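# Cap the LC fibre plug and rest it in the cable ring

## Task

Seat the dust cap all the way onto the LC fibre jumper's plug, then set the plug down lying flat inside one of the cable manager's rings beneath the switch. Only the cap may ever touch the plug's exposed tips. Do not kink or squash the jumper's cord, do not tug hard on its other end, and do not leave it sharply bent. Do not knock anything over or out of the work area, and the robot must not fall or end up leaning; either of these means failure.

## Robot and tools

Robot: the LinearBot, a base that can drive in any direction, carrying a column about 1.7 m high. A carriage rides the column (lift_m) and holds two identical six-joint arms, left and right, each ending in a two-finger gripper. The arm bases sit roughly 0.57 m + lift_m above the floor, and carriage parts reach about 0.15 m lower. A hand can reach 0.78 m from its shoulder but only about 0.38 m below its arm base. The hand is about 0.16 m long and 0.1 m wide (0.14 m open); fingertips taper to about 0.005 m thick. The parked pose for joints 1 to 6 is 0, 0.05, 0.05, 1.45, 0, 0.

Cameras: carriage_camera looks forward and about 20 degrees down; left_wrist_camera and right_wrist_camera look past each hand's fingertips.

Frames: the base frame has its origin on the floor under the base centre, x forward, y left, z up, in metres. left_hand and right_hand are reported in it as the midpoint between the finger pads; quat_wxyz gives hand orientation (hand z along the fingers, fingers open along hand y). base_odometry is in the frame where the base started, counts wheel turns only (slip counts as travel), heading in rad, left positive, -3.142 to 3.142.

Tool move: one action per call. "base" holds exactly one relative command, an offset from where the base was last reported: translate_m (metres, forward positive, -2 to 2), strafe_m (metres, left positive, -2 to 2) or rotate_rad (radians, counter-clockwise/left positive, -6.3 to 6.3). "joints" is a single object for both arms and the lift, keyed by joint name, each an absolute target: lift_m 0 to 1 m; joint1_rad -2.617 to 3.054 (turns arm about vertical, 0 forward, positive left); joint2_rad 0 to 3.141 (shoulder: 0 upper arm back and level, 1.57 upright, 3.14 forward and level); joint3_rad 0 to 3.141 (elbow, 0 folded, 3.14 straight); joint4_rad -1.57 to 1.57 (wrist pitch, positive lifts fingertips); joint5_rad -1.57 to 1.57 (wrist yaw, positive turns fingertips right); joint6_rad -2.094 to 2.094 (roll about the fingers, positive clockwise from the forearm); gripper_m 0 to 0.093 m pad gap. Prefix with left_ or right_. "speeds" caps top speed for this action only: translate_m and strafe_m 0.02 to 0.5 m/s, rotate_rad 0.05 to 1.57 rad/s, lift_m 0.08 to 0.25 m/s. "min_time_s" (0.1 to 8 s) sets a minimum duration for arm and gripper motions and keeps paths straighter. "cameras" lists which images to return ([] none; omitted or ["all"] all). All motions start together. An action lasts at most 15 s; base drives time out after 14 s. An empty move just reports state and images. Unknown keys make a call invalid; out-of-range values get it refused, and then later move, wait and finished_scene calls in that reply are skipped.

Other tools: wait(seconds 0 to 10, cameras) lets time pass with no new command; zoom_image(camera, region [x0, y0, x1, y1] pixels from the top-left, at most 504 by 504) enlarges part of the latest image; read_manual gives only licence text; finished_scene(scene = current scene number) ends the scene irreversibly, so the goal must already hold without the robot.

Result lines: "move" reads done or the worst status. base_status and joint_status per motion: done (for the base, wheels turned enough even if slipping), off_target (stopped short, may still push), contact_stop or time_out (target dropped, holding), not_followed (a self-collision check withheld that arm's joints; gripper still acts), limit_stop_at_motor_heat. on_its_own lists uncommanded behaviour; "held at" is a target, not a reading. motor_effort is percent of maximum, bracket = peak; a falling lift effort while lowering means a hand rests on something. Joint torques wrap at ±28 N m for joints 1 to 3. Motor temperatures show per joint plus gripper; MOTOR HOT appears at 75 °C, and at 100 °C that arm goes limp for 30 to 60 s. Park arms to cool; do not leave them stretched out while thinking or driving.

Cautions: hand readings can be off, usually the true hand is lower, especially at long reach. Arms have no contact stop and keep pressing. Gripper readings at a firm grip can read narrower (up to 0.005 m) or wider than the object; release by commanding well above the reading. Never let the arms strike or squeeze each other. The base detects contact only at the wheels; after a stop, back off about 0.2 m. The robot tips most easily with the carriage high, arms stretched or loaded, or when pushing, pulling or stopping sharply; only images reveal a lean. Avoid drops, releasing moving items, slams and hard pushes. The simulation keeps running while you think, holding the last command.

Each tool is called after ">>>" as name(argument=value, ...) on one line, values as JSON.

## Session

>>> move(joints={"lift_m": 0.75})

>>> zoom_image(camera="carriage_camera", region=[200, 60, 600, 285])

Scene clock: 2.33 s.
Joint torques (N m): left_arm=[0.08 3.73 6.49 -0.31 0.07 0.02] | right_arm=[-0.06 4.1 5.75 -0.38 0.01 -0.11]
Motor temperatures (°C): left_arm=[29 36 39 30 29 33 32] | right_arm=[31 34 35 30 31 30 33]
move: done
base_odometry: x=+0.000 y=+0.000 heading=+0.000
base_status: not commanded
joint_positions: lift_m=+0.750 left_joint1_rad=+0.003 left_joint2_rad=+0.028 left_joint3_rad=+0.066 left_joint4_rad=+1.405 left_joint5_rad=-0.009 left_joint6_rad=+0.044 left_gripper_m=+0.09396 right_joint1_rad=+0.019 right_joint2_rad=+0.033 right_joint3_rad=+0.043 right_joint4_rad=+1.494 right_joint5_rad=-0.026 right_joint6_rad=-0.017 right_gripper_m=+0.09396
joint_status: all done
motor_effort: lift_m=+35(43) drive_wheels=-2(5)
left_hand: x=+0.2453 y=+0.3086 z=+1.7381 quat_wxyz=(+0.998, -0.003, +0.064, +0.024) (m; base frame)
right_hand: x=+0.2319 y=-0.3021 z=+1.7340 quat_wxyz=(+0.999, -0.014, +0.033, +0.001) (m; base frame)
pictures: carriage_camera, left_wrist_camera, right_wrist_camera
Images, in order (width x height): carriage_camera 896x504, left_wrist_camera 896x504, right_wrist_camera 896x504.

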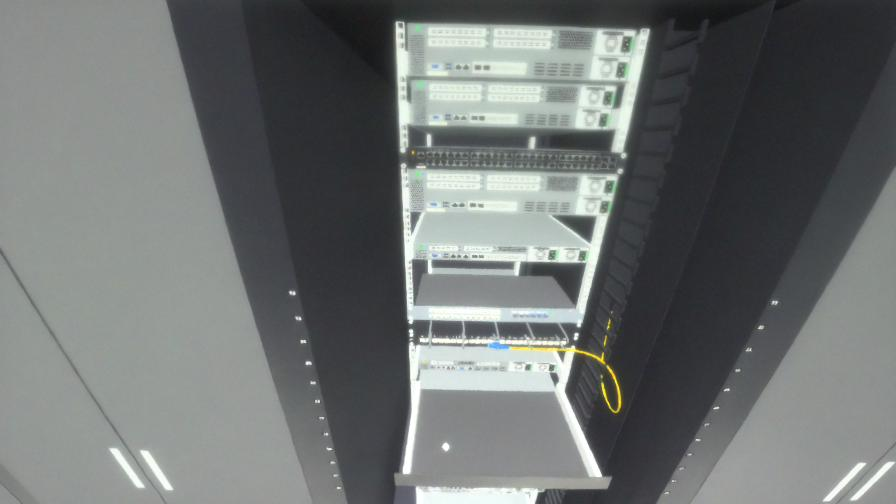

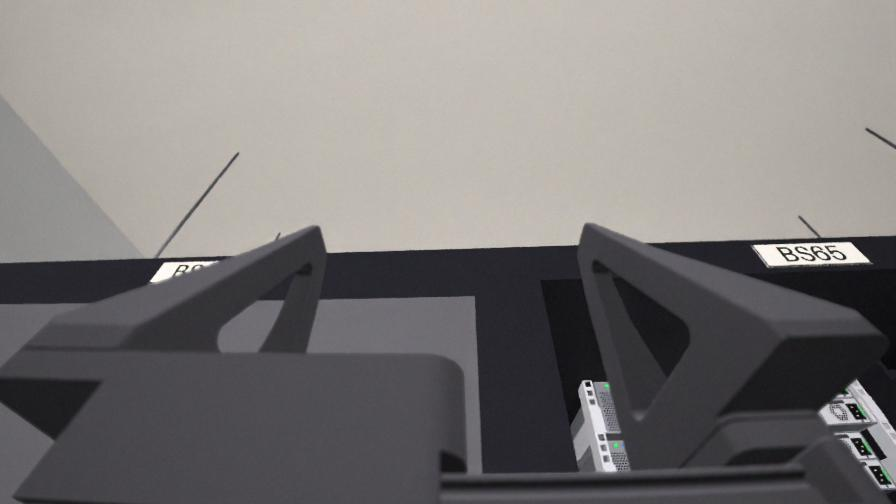

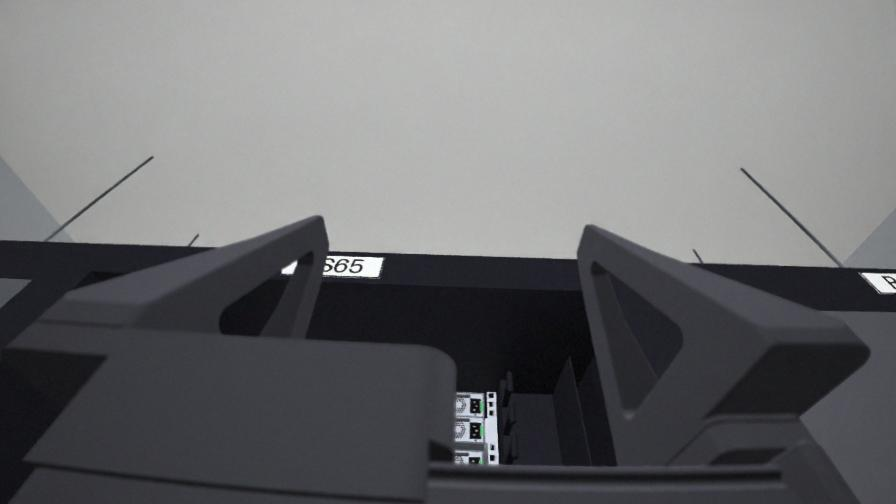

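Scaled by 1.260 from the camera's 896x504 image, which has a finer 1280x720 frame.

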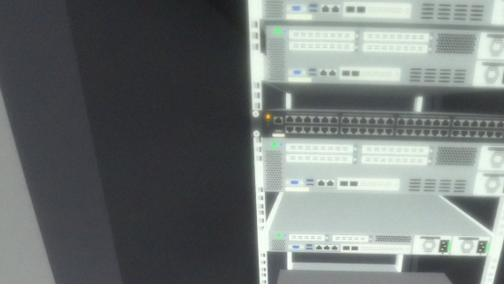

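>>> move(base={"strafe_m": -0.09}, joints={"lift_m": 0.45}, cameras=["carriage_camera"])

>>> zoom_image(camera="carriage_camera", region=[320, 120, 600, 400])

Scene clock: 43.53 s.
Joint torques (N m): left_arm=[0.03 3.73 6.5 -0.31 0.07 0.01] | right_arm=[-0.18 4.1 5.75 -0.38 0.02 -0.11]
Motor temperatures (°C): left_arm=[29 37 40 30 29 33 32] | right_arm=[31 35 36 30 31 30 33]
move: done
base_odometry: x=+0.000 y=-0.090 heading=+0.001
base_status: done
joint_positions: lift_m=+0.450 left_joint1_rad=+0.003 left_joint2_rad=+0.028 left_joint3_rad=+0.066 left_joint4_rad=+1.405 left_joint5_rad=-0.009 left_joint6_rad=+0.044 left_gripper_m=+0.09396 right_joint1_rad=+0.019 right_joint2_rad=+0.033 right_joint3_rad=+0.043 right_joint4_rad=+1.494 right_joint5_rad=-0.026 right_joint6_rad=-0.017 right_gripper_m=+0.09396
joint_status: all done
motor_effort: lift_m=+34(35) drive_wheels=+3(11)
left_hand: x=+0.2453 y=+0.3085 z=+1.4382 quat_wxyz=(+0.998, -0.003, +0.064, +0.024) (m; base frame)
right_hand: x=+0.2319 y=-0.3021 z=+1.4341 quat_wxyz=(+0.999, -0.014, +0.033, +0.002) (m; base frame)
pictures: carriage_camera
Images, in order (width x height): carriage_camera 896x504.

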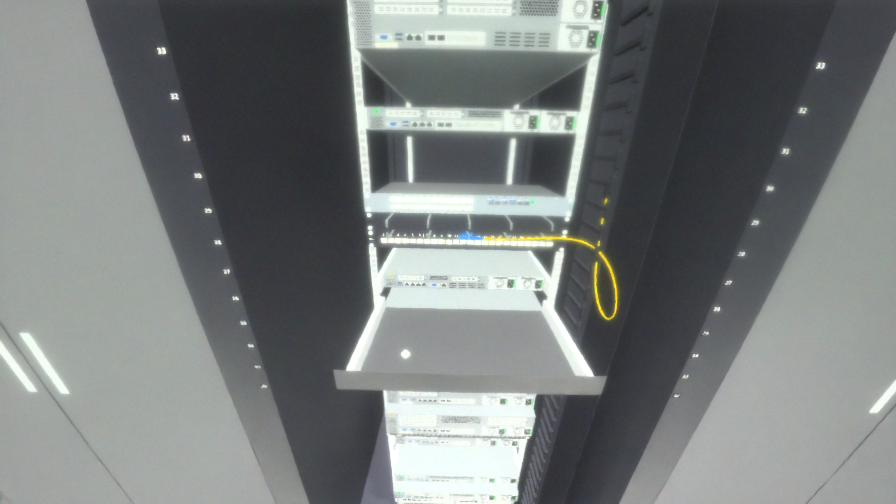

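Scaled by 1.800 from the camera's 896x504 image, which has a finer 1280x720 frame.

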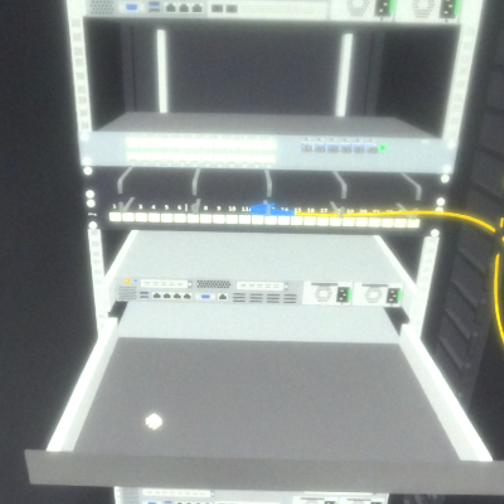

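>>> move(base={"strafe_m": -0.045}, joints={"lift_m": 0.458, "left_joint1_rad": -0.77, "left_gripper_m": 0.05}, cameras=[])

>>> move(joints={"left_joint2_rad": 0.5, "left_joint3_rad": 0.5, "left_joint4_rad": -0.5}, cameras=[])

>>> move(joints={"left_joint1_rad": -0.45, "left_joint2_rad": 1.42, "left_joint3_rad": 1.0, "left_joint4_rad": -0.44, "left_joint5_rad": -0.03, "left_joint6_rad": -0.04}, min_time_s=2, cameras=["carriage_camera", "left_wrist_camera"])

Scene clock: 69.33 s.
Joint torques (N m): left_arm=[-0.51 3.69 6.49 -0.29 0.06 0.02] | right_arm=[-0.14 4.1 5.75 -0.38 0.01 -0.11]
Motor temperatures (°C): left_arm=[29 37 41 30 29 33 32] | right_arm=[31 35 37 30 31 30 33]
move: done
base_odometry: x=+0.000 y=-0.135 heading=+0.001
base_status: done
joint_positions: lift_m=+0.458 left_joint1_rad=-0.763 left_joint2_rad=+0.028 left_joint3_rad=+0.066 left_joint4_rad=+1.404 left_joint5_rad=-0.009 left_joint6_rad=+0.044 left_gripper_m=+0.05013 right_joint1_rad=+0.020 right_joint2_rad=+0.033 right_joint3_rad=+0.043 right_joint4_rad=+1.493 right_joint5_rad=-0.026 right_joint6_rad=-0.017 right_gripper_m=+0.09396
joint_status: all done
motor_effort: lift_m=+35(43) drive_wheels=-3(12)
left_hand: x=+0.2381 y=+0.2872 z=+1.4461 quat_wxyz=(+0.934, +0.021, +0.061, -0.351) (m; base frame)
right_hand: x=+0.2320 y=-0.3022 z=+1.4420 quat_wxyz=(+0.999, -0.013, +0.033, +0.002) (m; base frame)
pictures: none
No camera images: "cameras" was empty.

Scene clock: 71.30 s.
Joint torques (N m): left_arm=[-0.53 1.32 11.66 1.91 0.05 0.01] | right_arm=[-0.14 4.1 5.78 -0.37 0.01 -0.11]
Motor temperatures (°C): left_arm=[29 37 42 30 29 33 32] | right_arm=[31 35 37 30 31 30 33]
move: done
base_odometry: x=+0.000 y=-0.135 heading=+0.001
base_status: not commanded
joint_positions: lift_m=+0.458 left_joint1_rad=-0.763 left_joint2_rad=+0.493 left_joint3_rad=+0.461 left_joint4_rad=-0.490 left_joint5_rad=-0.009 left_joint6_rad=+0.044 left_gripper_m=+0.05013 right_joint1_rad=+0.020 right_joint2_rad=+0.033 right_joint3_rad=+0.043 right_joint4_rad=+1.493 right_joint5_rad=-0.026 right_joint6_rad=-0.017 right_gripper_m=+0.09396
joint_status: all done
motor_effort: lift_m=+36(36) drive_wheels=+7(8)
left_hand: x=+0.3951 y=+0.1371 z=+1.1799 quat_wxyz=(+0.470, +0.338, +0.797, -0.173) (m; base frame)
right_hand: x=+0.2320 y=-0.3022 z=+1.4420 quat_wxyz=(+0.999, -0.013, +0.033, +0.002) (m; base frame)
pictures: none
No camera images: "cameras" was empty.

Scene clock: 73.60 s.
Joint torques (N m): left_arm=[0.69 -4.4 11.23 1.75 -0.07 -0.1] | right_arm=[-0.16 4.07 5.75 -0.38 0.01 -0.11]
Motor temperatures (°C): left_arm=[29 37 42 31 29 33 32] | right_arm=[31 35 37 30 31 30 33]
move: done
base_odometry: x=+0.000 y=-0.135 heading=+0.001
base_status: not commanded
joint_positions: lift_m=+0.458 left_joint1_rad=-0.458 left_joint2_rad=+1.410 left_joint3_rad=+0.963 left_joint4_rad=-0.456 left_joint5_rad=-0.018 left_joint6_rad=-0.029 left_gripper_m=+0.05013 right_joint1_rad=+0.020 right_joint2_rad=+0.033 right_joint3_rad=+0.043 right_joint4_rad=+1.493 right_joint5_rad=-0.026 right_joint6_rad=-0.017 right_gripper_m=+0.09396
joint_status: all done
motor_effort: lift_m=+36(36) drive_wheels=+5(8)
left_hand: x=+0.5545 y=+0.1430 z=+1.1410 quat_wxyz=(+0.320, +0.198, +0.924, -0.071) (m; base frame)
right_hand: x=+0.2320 y=-0.3022 z=+1.4420 quat_wxyz=(+0.999, -0.013, +0.033, +0.002) (m; base frame)
pictures: carriage_camera, left_wrist_camera
Images, in order (width x height): carriage_camera 896x504, left_wrist_camera 896x504.

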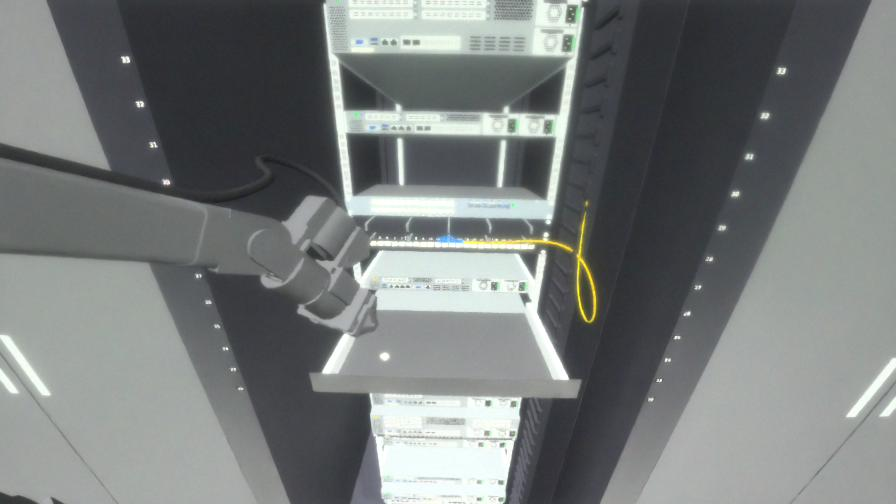

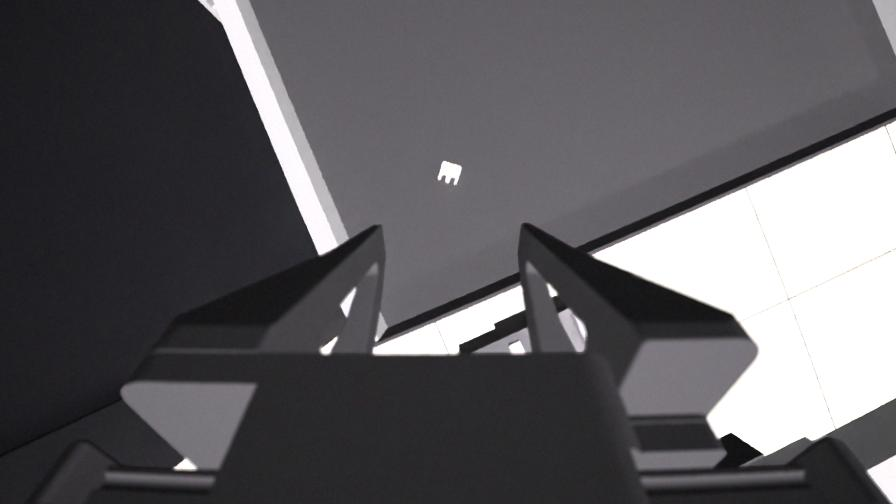

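>>> zoom_image(camera="left_wrist_camera", region=[400, 140, 500, 200])

Scaled by 5.040 from the camera's 896x504 image, which has a finer 1280x720 frame.

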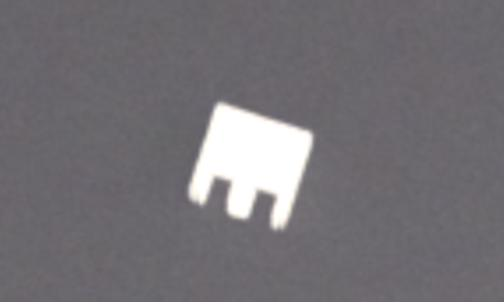

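>>> move(joints={"lift_m": 0.566, "left_joint1_rad": -0.445, "left_joint2_rad": 2.263, "left_joint3_rad": 1.692, "left_joint4_rad": -0.994, "left_joint5_rad": 0.013, "left_joint6_rad": 0.228, "left_gripper_m": 0.045}, min_time_s=2.5, cameras=["carriage_camera", "left_wrist_camera"])

>>> zoom_image(camera="left_wrist_camera", region=[400, 80, 500, 180])

Scene clock: 134.80 s.
Joint torques (N m): left_arm=[0.83 -9.52 9.46 0.12 0.18 0.11] | right_arm=[-0.16 4.08 5.75 -0.37 0.01 -0.11]
Motor temperatures (°C): left_arm=[29 39 51 36 29 33 32] | right_arm=[31 35 38 30 31 30 33]
move: done
base_odometry: x=+0.000 y=-0.135 heading=+0.001
base_status: not commanded
joint_positions: lift_m=+0.566 left_joint1_rad=-0.455 left_joint2_rad=+2.248 left_joint3_rad=+1.660 left_joint4_rad=-0.981 left_joint5_rad=+0.000 left_joint6_rad=+0.217 left_gripper_m=+0.04513 right_joint1_rad=+0.020 right_joint2_rad=+0.033 right_joint3_rad=+0.043 right_joint4_rad=+1.493 right_joint5_rad=-0.026 right_joint6_rad=-0.017 right_gripper_m=+0.09396
joint_status: all done
motor_effort: lift_m=+35(43) drive_wheels=+4(8)
left_hand: x=+0.5953 y=+0.1212 z=+1.1074 quat_wxyz=(+0.001, +0.329, +0.944, +0.000) (m; base frame)
right_hand: x=+0.2320 y=-0.3022 z=+1.5500 quat_wxyz=(+0.999, -0.013, +0.033, +0.002) (m; base frame)
pictures: carriage_camera, left_wrist_camera
Images, in order (width x height): carriage_camera 896x504, left_wrist_camera 896x504.

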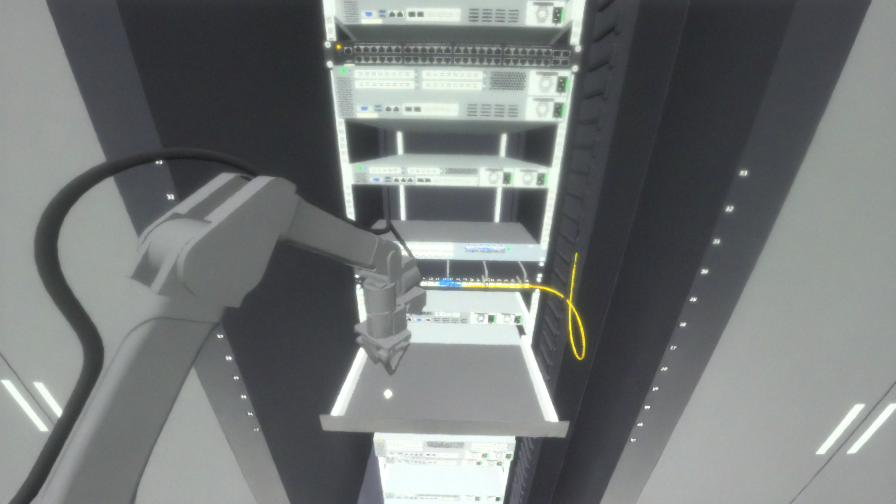

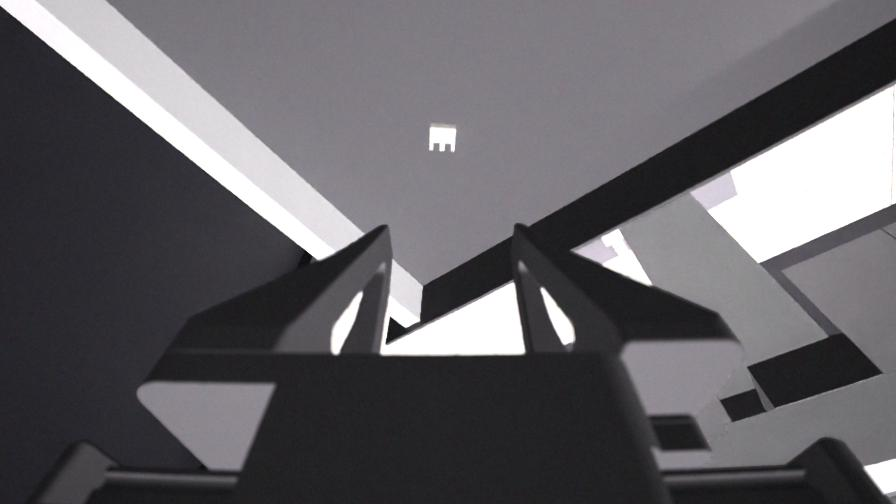

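Scaled by 5.040 from the camera's 896x504 image, which has a finer 1280x720 frame.

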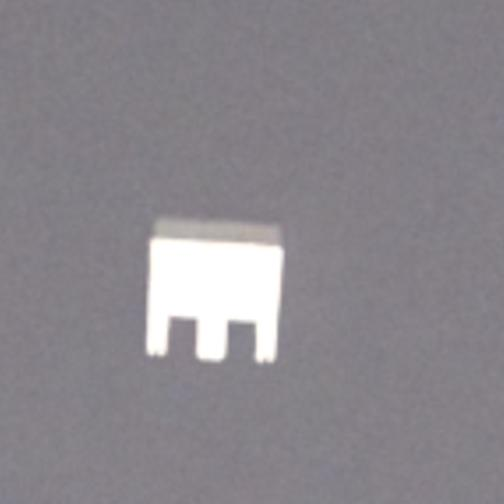

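>>> move(joints={"lift_m": 0.506, "left_joint1_rad": -0.44, "left_joint6_rad": 0.275}, cameras=["left_wrist_camera"])

>>> zoom_image(camera="left_wrist_camera", region=[390, 130, 510, 250])

Scene clock: 157.87 s.
Joint torques (N m): left_arm=[0.62 -10.73 8.47 0.15 0.16 0.11] | right_arm=[-0.18 4.07 5.74 -0.37 0.01 -0.11]
Motor temperatures (°C): left_arm=[29 44 49 33 29 33 32] | right_arm=[31 35 38 30 31 30 33]
move: done
base_odometry: x=+0.000 y=-0.135 heading=+0.001
base_status: not commanded
joint_positions: lift_m=+0.506 left_joint1_rad=-0.447 left_joint2_rad=+2.262 left_joint3_rad=+1.671 left_joint4_rad=-0.987 left_joint5_rad=+0.003 left_joint6_rad=+0.263 left_gripper_m=+0.04513 right_joint1_rad=+0.020 right_joint2_rad=+0.033 right_joint3_rad=+0.043 right_joint4_rad=+1.493 right_joint5_rad=-0.026 right_joint6_rad=-0.017 right_gripper_m=+0.09396
joint_status: all done
motor_effort: lift_m=+35(36) drive_wheels=+3(8)
left_hand: x=+0.5967 y=+0.1234 z=+1.0442 quat_wxyz=(-0.004, +0.348, +0.938, -0.001) (m; base frame)
right_hand: x=+0.2320 y=-0.3022 z=+1.4901 quat_wxyz=(+0.999, -0.013, +0.033, +0.002) (m; base frame)
pictures: left_wrist_camera
Images, in order (width x height): left_wrist_camera 896x504.

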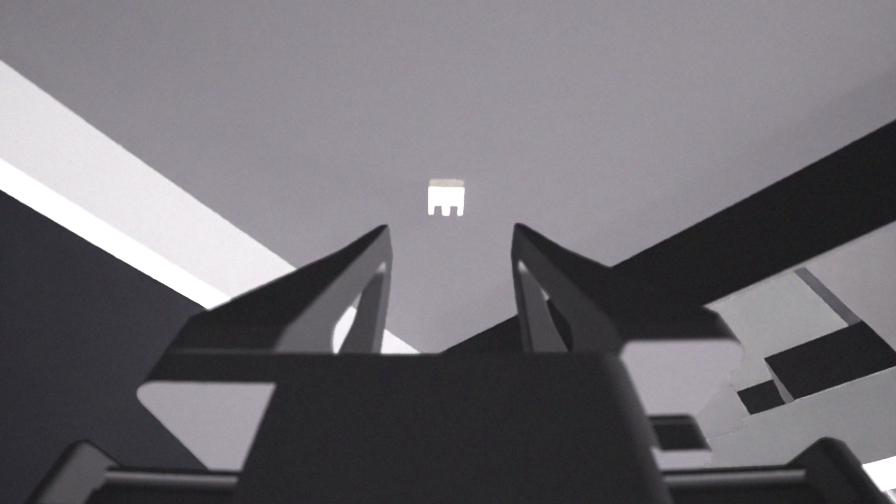

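Scaled by 4.200 from the camera's 896x504 image, which has a finer 1280x720 frame.

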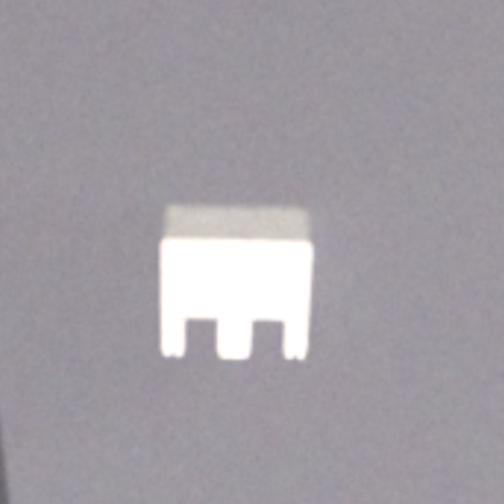

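>>> move(joints={"lift_m": 0.487, "left_joint2_rad": 2.28, "left_joint3_rad": 1.715, "left_joint4_rad": -1.006, "left_gripper_m": 0.03}, min_time_s=1.5, cameras=["left_wrist_camera"])

>>> zoom_image(camera="left_wrist_camera", region=[380, 140, 520, 280])

Scene clock: 172.50 s.
Joint torques (N m): left_arm=[0.65 -9.61 9.47 0.11 0.16 0.11] | right_arm=[-0.14 4.08 5.76 -0.37 0 -0.11]
Motor temperatures (°C): left_arm=[29 46 49 32 29 33 32] | right_arm=[31 35 38 30 31 30 33]
move: done
base_odometry: x=+0.000 y=-0.135 heading=+0.001
base_status: not commanded
joint_positions: lift_m=+0.487 left_joint1_rad=-0.447 left_joint2_rad=+2.265 left_joint3_rad=+1.683 left_joint4_rad=-0.994 left_joint5_rad=+0.003 left_joint6_rad=+0.265 left_gripper_m=+0.03013 right_joint1_rad=+0.020 right_joint2_rad=+0.033 right_joint3_rad=+0.043 right_joint4_rad=+1.493 right_joint5_rad=-0.026 right_joint6_rad=-0.017 right_gripper_m=+0.09396
joint_status: all done
motor_effort: lift_m=+35(36) drive_wheels=+4(8)
left_hand: x=+0.5985 y=+0.1225 z=+1.0270 quat_wxyz=(-0.003, +0.348, +0.937, -0.001) (m; base frame)
right_hand: x=+0.2320 y=-0.3022 z=+1.4711 quat_wxyz=(+0.999, -0.013, +0.033, +0.002) (m; base frame)
pictures: left_wrist_camera
Images, in order (width x height): left_wrist_camera 896x504.

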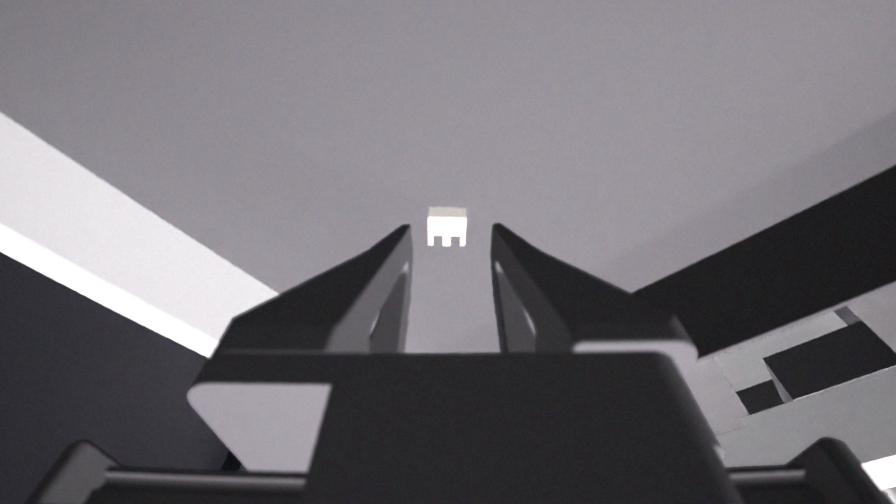

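Scaled by 3.600 from the camera's 896x504 image, which has a finer 1280x720 frame.

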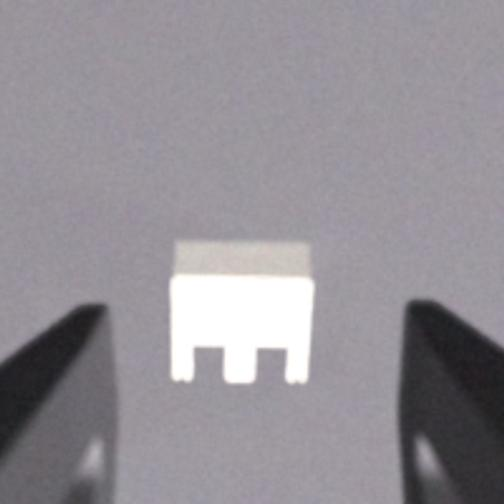

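>>> move(joints={"lift_m": 0.481, "left_joint1_rad": -0.435}, speeds={"lift_m": 0.08}, cameras=[])

>>> move(joints={"lift_m": 0.476}, speeds={"lift_m": 0.08}, cameras=["left_wrist_camera"])

>>> zoom_image(camera="left_wrist_camera", region=[380, 140, 520, 280])

Scene clock: 181.30 s.
Joint torques (N m): left_arm=[0.73 -9.92 8.87 0.16 0.15 0.11] | right_arm=[-0.13 4.04 5.74 -0.38 0 -0.11]
Motor temperatures (°C): left_arm=[29 47 49 32 29 33 32] | right_arm=[31 35 38 30 31 30 33]
move: done
base_odometry: x=+0.000 y=-0.135 heading=+0.001
base_status: not commanded
joint_positions: lift_m=+0.481 left_joint1_rad=-0.443 left_joint2_rad=+2.268 left_joint3_rad=+1.689 left_joint4_rad=-0.999 left_joint5_rad=+0.003 left_joint6_rad=+0.265 left_gripper_m=+0.03013 right_joint1_rad=+0.020 right_joint2_rad=+0.033 right_joint3_rad=+0.043 right_joint4_rad=+1.494 right_joint5_rad=-0.026 right_joint6_rad=-0.017 right_gripper_m=+0.09396
joint_status: all done
motor_effort: lift_m=+34(35) drive_wheels=+5(7)
left_hand: x=+0.5995 y=+0.1241 z=+1.0211 quat_wxyz=(-0.004, +0.346, +0.938, -0.001) (m; base frame)
right_hand: x=+0.2319 y=-0.3022 z=+1.4651 quat_wxyz=(+0.999, -0.013, +0.033, +0.002) (m; base frame)
pictures: none
No camera images: "cameras" was empty.

Scene clock: 181.77 s.
Joint torques (N m): left_arm=[0.72 -9.94 7.62 0.34 0.17 0.1] | right_arm=[-0.16 4.1 5.76 -0.39 0.01 -0.11]
Motor temperatures (°C): left_arm=[29 47 49 32 29 33 32] | right_arm=[31 35 38 30 31 30 33]
move: done
base_odometry: x=+0.000 y=-0.135 heading=+0.001
base_status: not commanded
joint_positions: lift_m=+0.476 left_joint1_rad=-0.443 left_joint2_rad=+2.268 left_joint3_rad=+1.704 left_joint4_rad=-1.018 left_joint5_rad=+0.003 left_joint6_rad=+0.265 left_gripper_m=+0.03013 right_joint1_rad=+0.020 right_joint2_rad=+0.033 right_joint3_rad=+0.043 right_joint4_rad=+1.494 right_joint5_rad=-0.026 right_joint6_rad=-0.017 right_gripper_m=+0.09396
joint_status: all done
motor_effort: lift_m=+32(33) drive_wheels=+2(7)
left_hand: x=+0.6000 y=+0.1239 z=+1.0200 quat_wxyz=(-0.006, +0.346, +0.938, -0.001) (m; base frame)
right_hand: x=+0.2318 y=-0.3022 z=+1.4603 quat_wxyz=(+0.999, -0.013, +0.033, +0.002) (m; base frame)
pictures: left_wrist_camera
Images, in order (width x height): left_wrist_camera 896x504.

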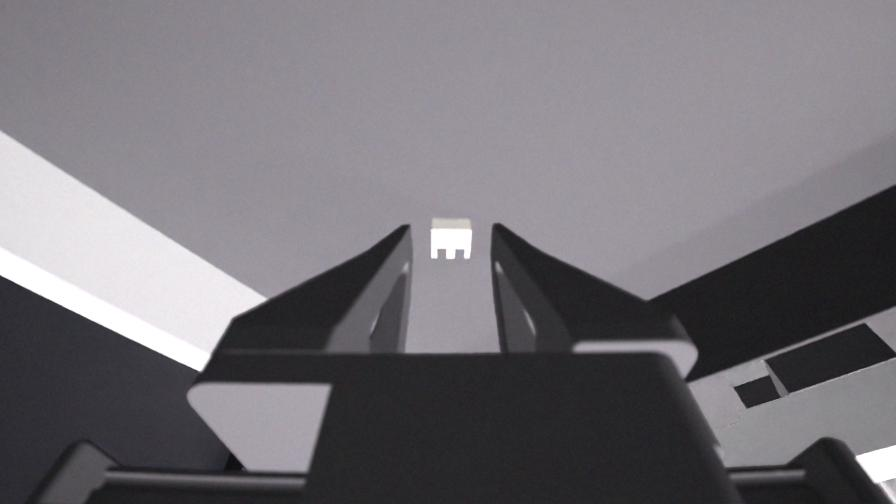

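Scaled by 3.600 from the camera's 896x504 image, which has a finer 1280x720 frame.

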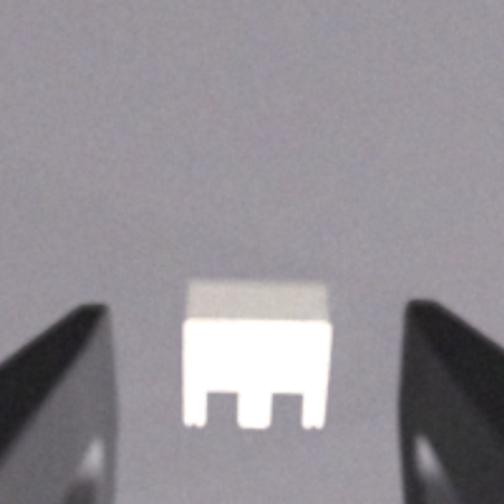

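>>> move(joints={"lift_m": 0.4825, "left_joint2_rad": 2.291, "left_joint3_rad": 1.732, "left_joint4_rad": -1.013}, cameras=["left_wrist_camera"])

>>> zoom_image(camera="left_wrist_camera", region=[380, 140, 520, 280])

Scene clock: 189.23 s.
Joint torques (N m): left_arm=[0.69 -9.65 9.01 0.25 0.16 0.11] | right_arm=[-0.16 4.08 5.72 -0.38 0.01 -0.11]
Motor temperatures (°C): left_arm=[29 48 49 32 29 33 32] | right_arm=[31 35 38 30 31 30 33]
move: done
base_odometry: x=+0.000 y=-0.135 heading=+0.001
base_status: not commanded
joint_positions: lift_m=+0.482 left_joint1_rad=-0.443 left_joint2_rad=+2.275 left_joint3_rad=+1.705 left_joint4_rad=-1.017 left_joint5_rad=+0.003 left_joint6_rad=+0.265 left_gripper_m=+0.03013 right_joint1_rad=+0.020 right_joint2_rad=+0.033 right_joint3_rad=+0.043 right_joint4_rad=+1.494 right_joint5_rad=-0.026 right_joint6_rad=-0.017 right_gripper_m=+0.09396
joint_status: all done
motor_effort: lift_m=+35(42) drive_wheels=+5(6)
left_hand: x=+0.5997 y=+0.1240 z=+1.0237 quat_wxyz=(-0.008, +0.346, +0.938, -0.001) (m; base frame)
right_hand: x=+0.2318 y=-0.3022 z=+1.4665 quat_wxyz=(+0.999, -0.013, +0.033, +0.002) (m; base frame)
pictures: left_wrist_camera
Images, in order (width x height): left_wrist_camera 896x504.

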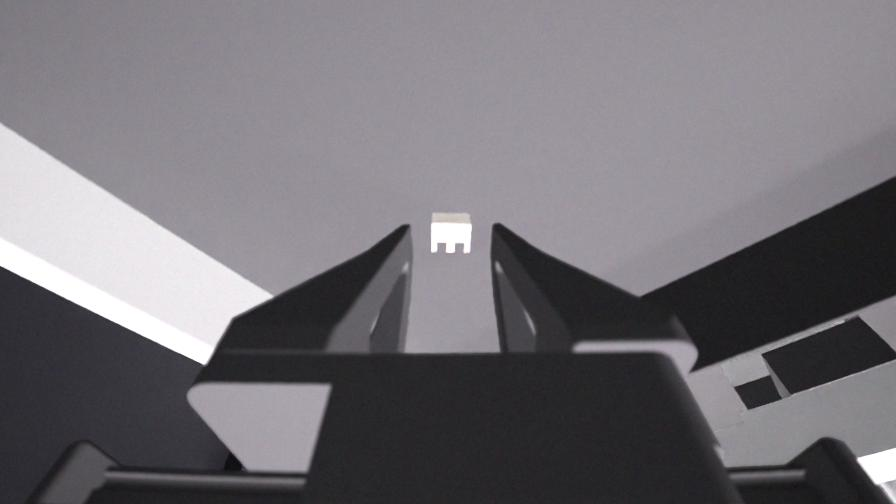

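Scaled by 3.600 from the camera's 896x504 image, which has a finer 1280x720 frame.

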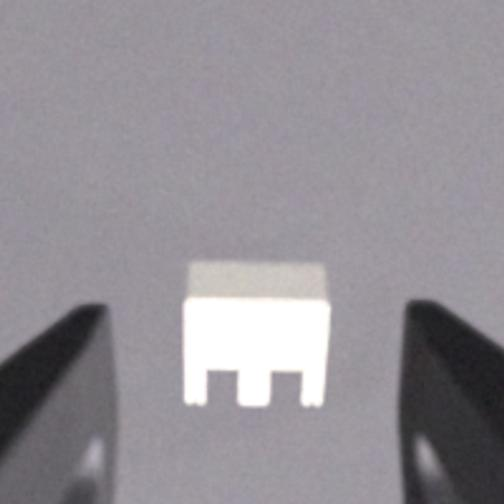

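>>> move(joints={"lift_m": 0.4805, "left_joint4_rad": -0.993}, cameras=["left_wrist_camera"])

>>> zoom_image(camera="left_wrist_camera", region=[380, 140, 520, 280])

Scene clock: 197.40 s.
Joint torques (N m): left_arm=[0.72 -9.84 8.96 0.38 0.16 0.11] | right_arm=[-0.16 4.07 5.76 -0.38 0.01 -0.11]
Motor temperatures (°C): left_arm=[29 49 49 32 29 33 32] | right_arm=[31 35 38 30 31 30 33]
move: done
base_odometry: x=+0.000 y=-0.135 heading=+0.001
base_status: not commanded
joint_positions: lift_m=+0.481 left_joint1_rad=-0.443 left_joint2_rad=+2.278 left_joint3_rad=+1.706 left_joint4_rad=-1.009 left_joint5_rad=+0.003 left_joint6_rad=+0.265 left_gripper_m=+0.03013 right_joint1_rad=+0.020 right_joint2_rad=+0.033 right_joint3_rad=+0.043 right_joint4_rad=+1.494 right_joint5_rad=-0.026 right_joint6_rad=-0.017 right_gripper_m=+0.09396
joint_status: all done
motor_effort: lift_m=+33(34) drive_wheels=+3(7)
left_hand: x=+0.6013 y=+0.1233 z=+1.0208 quat_wxyz=(-0.005, +0.346, +0.938, -0.001) (m; base frame)
right_hand: x=+0.2318 y=-0.3022 z=+1.4647 quat_wxyz=(+0.999, -0.013, +0.033, +0.002) (m; base frame)
pictures: left_wrist_camera
Images, in order (width x height): left_wrist_camera 896x504.

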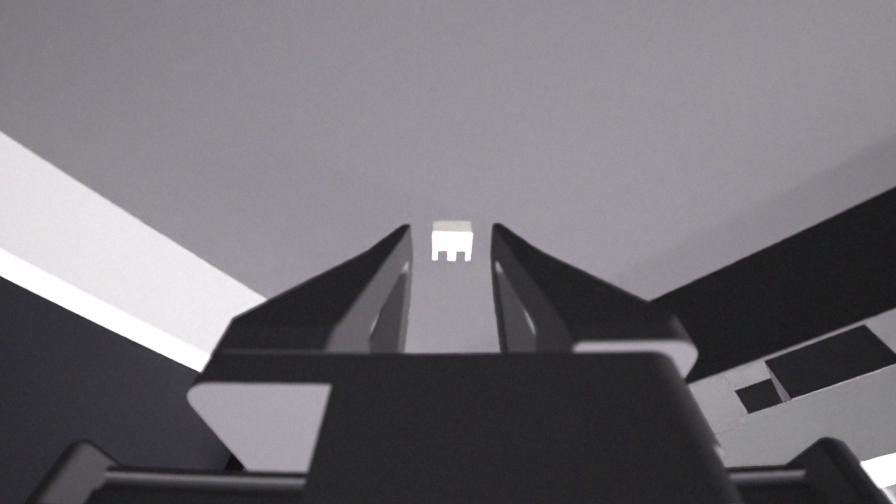

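Scaled by 3.600 from the camera's 896x504 image, which has a finer 1280x720 frame.

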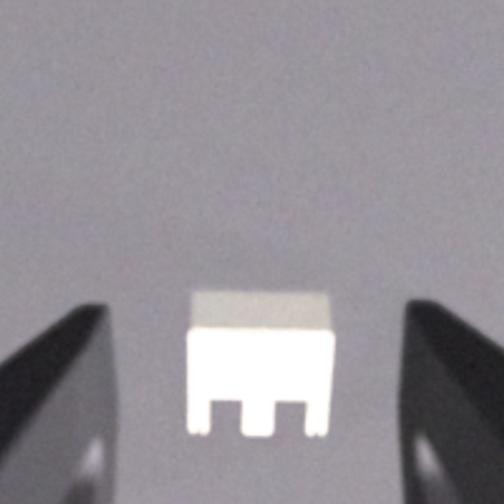

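>>> move(joints={"left_gripper_m": 0.0075}, min_time_s=1.5, cameras=["left_wrist_camera"])

>>> zoom_image(camera="left_wrist_camera", region=[380, 140, 520, 280])

Scene clock: 203.60 s.
Joint torques (N m): left_arm=[0.7 -9.84 8.92 0.37 0.16 0.11] | right_arm=[-0.16 4.08 5.76 -0.38 0 -0.11]
Motor temperatures (°C): left_arm=[29 48 49 32 29 33 32] | right_arm=[31 35 38 30 31 30 33]
move: off_target
base_odometry: x=+0.000 y=-0.135 heading=+0.001
base_status: not commanded
joint_positions: lift_m=+0.481 left_joint1_rad=-0.443 left_joint2_rad=+2.278 left_joint3_rad=+1.706 left_joint4_rad=-1.006 left_joint5_rad=+0.003 left_joint6_rad=+0.265 left_gripper_m=+0.01240 right_joint1_rad=+0.020 right_joint2_rad=+0.033 right_joint3_rad=+0.043 right_joint4_rad=+1.494 right_joint5_rad=-0.026 right_joint6_rad=-0.017 right_gripper_m=+0.09396
joint_status: left_gripper_m off_target (ended at +0.01242, target +0.00750)
motor_effort: lift_m=+33(33) drive_wheels=+3(7)
left_hand: x=+0.6019 y=+0.1230 z=+1.0208 quat_wxyz=(-0.004, +0.346, +0.938, -0.001) (m; base frame)
right_hand: x=+0.2318 y=-0.3022 z=+1.4647 quat_wxyz=(+0.999, -0.013, +0.033, +0.002) (m; base frame)
pictures: left_wrist_camera
Images, in order (width x height): left_wrist_camera 896x504.

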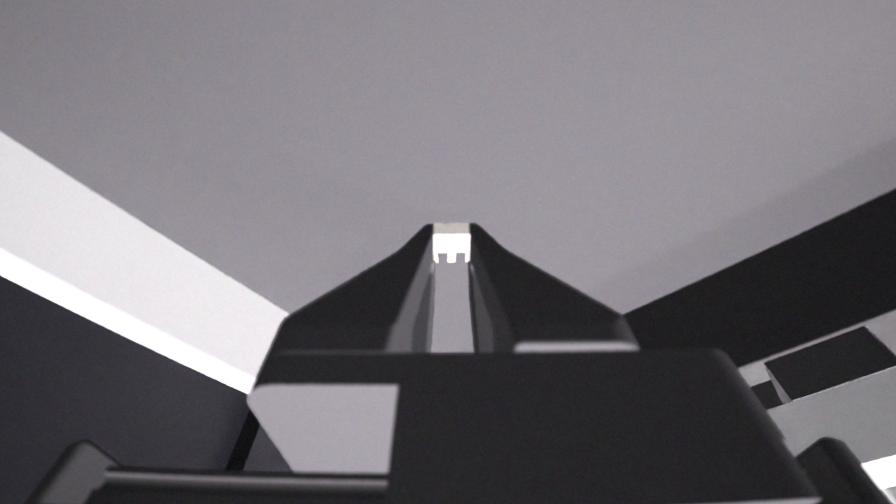

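Scaled by 3.600 from the camera's 896x504 image, which has a finer 1280x720 frame.

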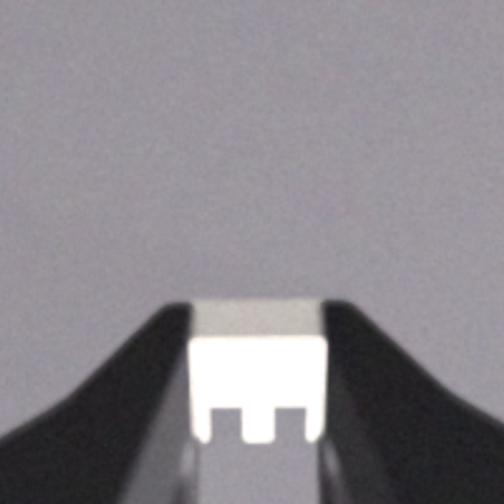

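>>> move(joints={"lift_m": 0.54}, speeds={"lift_m": 0.1}, cameras=[])

>>> move(joints={"left_joint1_rad": -0.563, "left_joint2_rad": 2.175, "left_joint3_rad": 1.577, "left_joint4_rad": -0.943}, min_time_s=1.5, cameras=[])

>>> move(joints={"left_joint6_rad": -2.061}, min_time_s=2, cameras=["carriage_camera", "left_wrist_camera"])

>>> zoom_image(camera="left_wrist_camera", region=[380, 140, 520, 280])

Scene clock: 216.23 s.
Joint torques (N m): left_arm=[0.68 -10.47 8.7 0.34 0.16 0.11] | right_arm=[-0.14 4.1 5.76 -0.38 0.01 -0.11]
Motor temperatures (°C): left_arm=[29 47 50 32 29 33 33] | right_arm=[31 35 38 30 31 30 33]
move: done
base_odometry: x=+0.000 y=-0.135 heading=+0.001
base_status: not commanded
joint_positions: lift_m=+0.540 left_joint1_rad=-0.443 left_joint2_rad=+2.285 left_joint3_rad=+1.709 left_joint4_rad=-1.003 left_joint5_rad=+0.004 left_joint6_rad=+0.265 left_gripper_m=+0.01239 right_joint1_rad=+0.020 right_joint2_rad=+0.033 right_joint3_rad=+0.043 right_joint4_rad=+1.494 right_joint5_rad=-0.026 right_joint6_rad=-0.017 right_gripper_m=+0.09396
joint_status: all done
motor_effort: lift_m=+35(43) drive_wheels=+3(6)
left_hand: x=+0.6027 y=+0.1225 z=+1.0781 quat_wxyz=(-0.004, +0.346, +0.938, -0.002) (m; base frame)
right_hand: x=+0.2318 y=-0.3022 z=+1.5241 quat_wxyz=(+0.999, -0.013, +0.033, +0.002) (m; base frame)
pictures: none
No camera images: "cameras" was empty.

Scene clock: 218.03 s.
Joint torques (N m): left_arm=[-0.5 -14.12 5.3 0.36 0.16 0.1] | right_arm=[-0.14 4.1 5.76 -0.39 0 -0.11]
Motor temperatures (°C): left_arm=[29 48 50 32 29 33 33] | right_arm=[31 35 38 30 31 30 33]
move: done
base_odometry: x=+0.000 y=-0.135 heading=+0.001
base_status: not commanded
joint_positions: lift_m=+0.540 left_joint1_rad=-0.556 left_joint2_rad=+2.220 left_joint3_rad=+1.591 left_joint4_rad=-0.957 left_joint5_rad=+0.004 left_joint6_rad=+0.265 left_gripper_m=+0.01239 right_joint1_rad=+0.020 right_joint2_rad=+0.033 right_joint3_rad=+0.043 right_joint4_rad=+1.494 right_joint5_rad=-0.026 right_joint6_rad=-0.017 right_gripper_m=+0.09396
joint_status: all done
motor_effort: lift_m=+35(35) drive_wheels=+5(6)
left_hand: x=+0.5625 y=+0.0904 z=+1.0762 quat_wxyz=(-0.008, +0.399, +0.917, -0.001) (m; base frame)
right_hand: x=+0.2318 y=-0.3022 z=+1.5241 quat_wxyz=(+0.999, -0.013, +0.033, +0.002) (m; base frame)
pictures: none
No camera images: "cameras" was empty.

Scene clock: 220.53 s.
Joint torques (N m): left_arm=[-0.51 -14.01 5.19 0.21 0.07 -0.11] | right_arm=[-0.13 4.08 5.75 -0.39 0.01 -0.11]
Motor temperatures (°C): left_arm=[29 49 50 32 29 33 33] | right_arm=[31 35 38 30 31 30 33]
move: done
base_odometry: x=+0.000 y=-0.135 heading=+0.001
base_status: not commanded
joint_positions: lift_m=+0.540 left_joint1_rad=-0.556 left_joint2_rad=+2.220 left_joint3_rad=+1.591 left_joint4_rad=-0.955 left_joint5_rad=+0.004 left_joint6_rad=-2.048 left_gripper_m=+0.01239 right_joint1_rad=+0.020 right_joint2_rad=+0.033 right_joint3_rad=+0.043 right_joint4_rad=+1.494 right_joint5_rad=-0.026 right_joint6_rad=-0.017 right_gripper_m=+0.09396
joint_status: all done
motor_effort: lift_m=+35(35) drive_wheels=+3(8)
left_hand: x=+0.5629 y=+0.0901 z=+1.0762 quat_wxyz=(-0.004, -0.679, +0.734, +0.006) (m; base frame)
right_hand: x=+0.2318 y=-0.3022 z=+1.5241 quat_wxyz=(+0.999, -0.013, +0.033, +0.002) (m; base frame)
pictures: carriage_camera, left_wrist_camera
Images, in order (width x height): carriage_camera 896x504, left_wrist_camera 896x504.

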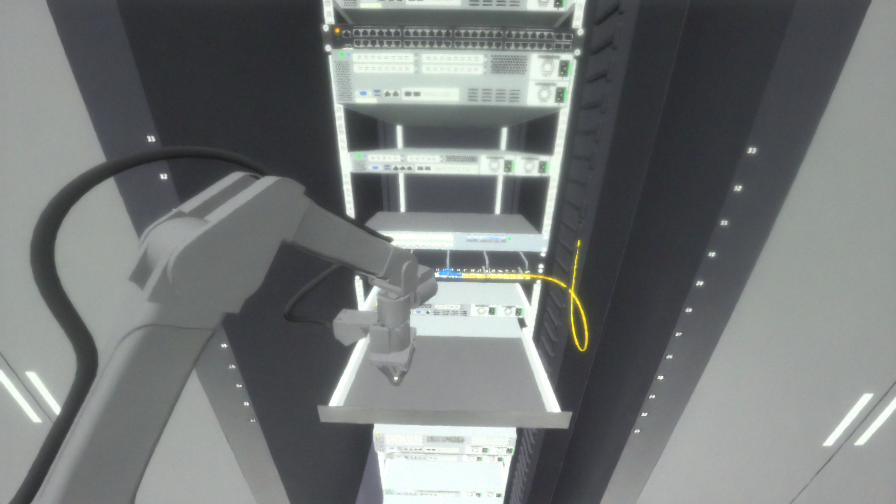

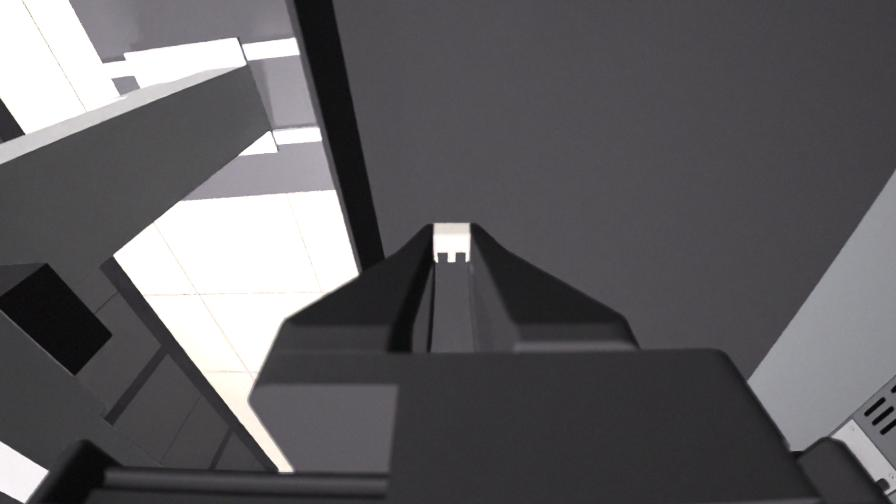

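Scaled by 3.600 from the camera's 896x504 image, which has a finer 1280x720 frame.

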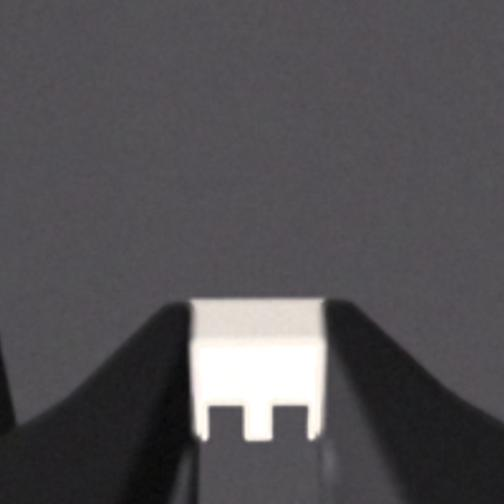

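>>> move(joints={"lift_m": 0.4845}, speeds={"lift_m": 0.08}, cameras=["left_wrist_camera"])

>>> move(joints={"left_gripper_m": 0.024}, min_time_s=1.5, cameras=["left_wrist_camera"])

>>> zoom_image(camera="left_wrist_camera", region=[380, 140, 520, 280])

Scene clock: 226.67 s.
Joint torques (N m): left_arm=[-0.51 -13.11 5.53 0.2 0.07 -0.09] | right_arm=[-0.16 4.1 5.75 -0.37 0.01 -0.11]
Motor temperatures (°C): left_arm=[29 51 49 32 29 33 33] | right_arm=[31 35 39 30 31 30 33]
move: done
base_odometry: x=+0.000 y=-0.135 heading=+0.001
base_status: not commanded
joint_positions: lift_m=+0.485 left_joint1_rad=-0.556 left_joint2_rad=+2.210 left_joint3_rad=+1.587 left_joint4_rad=-0.953 left_joint5_rad=+0.004 left_joint6_rad=-2.051 left_gripper_m=+0.01239 right_joint1_rad=+0.020 right_joint2_rad=+0.033 right_joint3_rad=+0.043 right_joint4_rad=+1.494 right_joint5_rad=-0.026 right_joint6_rad=-0.017 right_gripper_m=+0.09396
joint_status: all done
motor_effort: lift_m=+34(35) drive_wheels=+5(7)
left_hand: x=+0.5633 y=+0.0899 z=+1.0237 quat_wxyz=(-0.003, -0.680, +0.734, +0.002) (m; base frame)
right_hand: x=+0.2318 y=-0.3022 z=+1.4686 quat_wxyz=(+0.999, -0.013, +0.033, +0.002) (m; base frame)
pictures: left_wrist_camera
Images, in order (width x height): left_wrist_camera 896x504.

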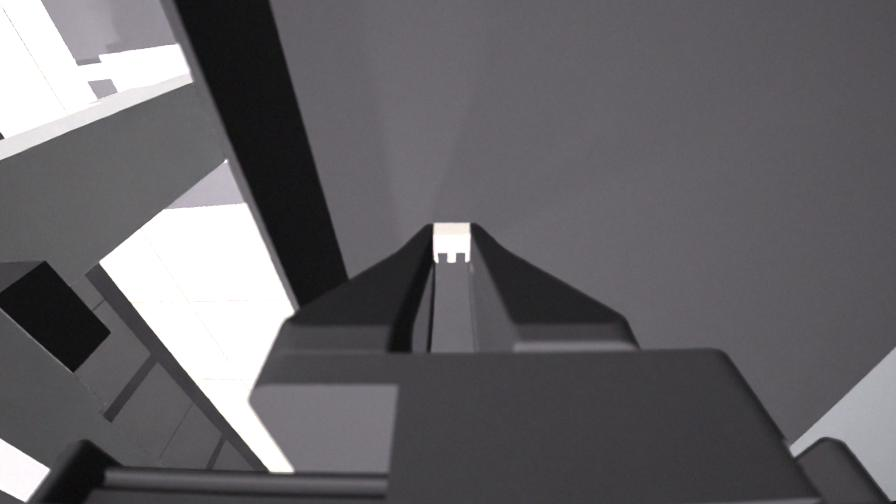

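Scene clock: 228.47 s.
Joint torques (N m): left_arm=[-0.5 -13.15 5.6 0.21 0.07 -0.08] | right_arm=[-0.14 4.08 5.74 -0.39 0.01 -0.11]
Motor temperatures (°C): left_arm=[29 51 49 32 29 33 33] | right_arm=[31 35 39 30 31 30 33]
move: done
base_odometry: x=+0.000 y=-0.135 heading=+0.001
base_status: not commanded
joint_positions: lift_m=+0.485 left_joint1_rad=-0.556 left_joint2_rad=+2.210 left_joint3_rad=+1.587 left_joint4_rad=-0.953 left_joint5_rad=+0.004 left_joint6_rad=-2.051 left_gripper_m=+0.02389 right_joint1_rad=+0.020 right_joint2_rad=+0.033 right_joint3_rad=+0.043 right_joint4_rad=+1.494 right_joint5_rad=-0.026 right_joint6_rad=-0.017 right_gripper_m=+0.09396
joint_status: all done
motor_effort: lift_m=+34(34) drive_wheels=+4(7)
left_hand: x=+0.5633 y=+0.0899 z=+1.0237 quat_wxyz=(-0.003, -0.680, +0.734, +0.002) (m; base frame)
right_hand: x=+0.2318 y=-0.3022 z=+1.4686 quat_wxyz=(+0.999, -0.013, +0.033, +0.002) (m; base frame)
pictures: left_wrist_camera
Images, in order (width x height): left_wrist_camera 896x504.

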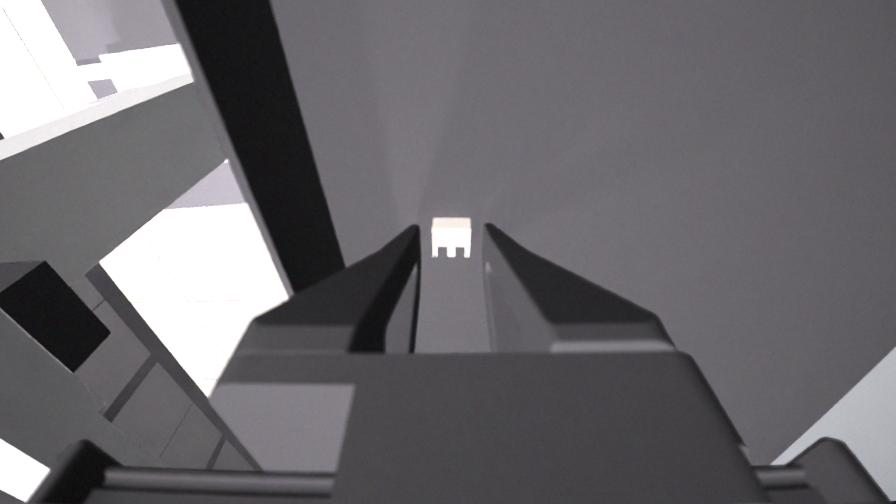

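Scaled by 3.600 from the camera's 896x504 image, which has a finer 1280x720 frame.

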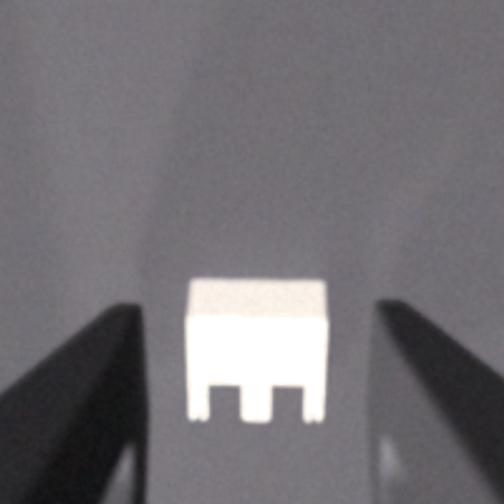

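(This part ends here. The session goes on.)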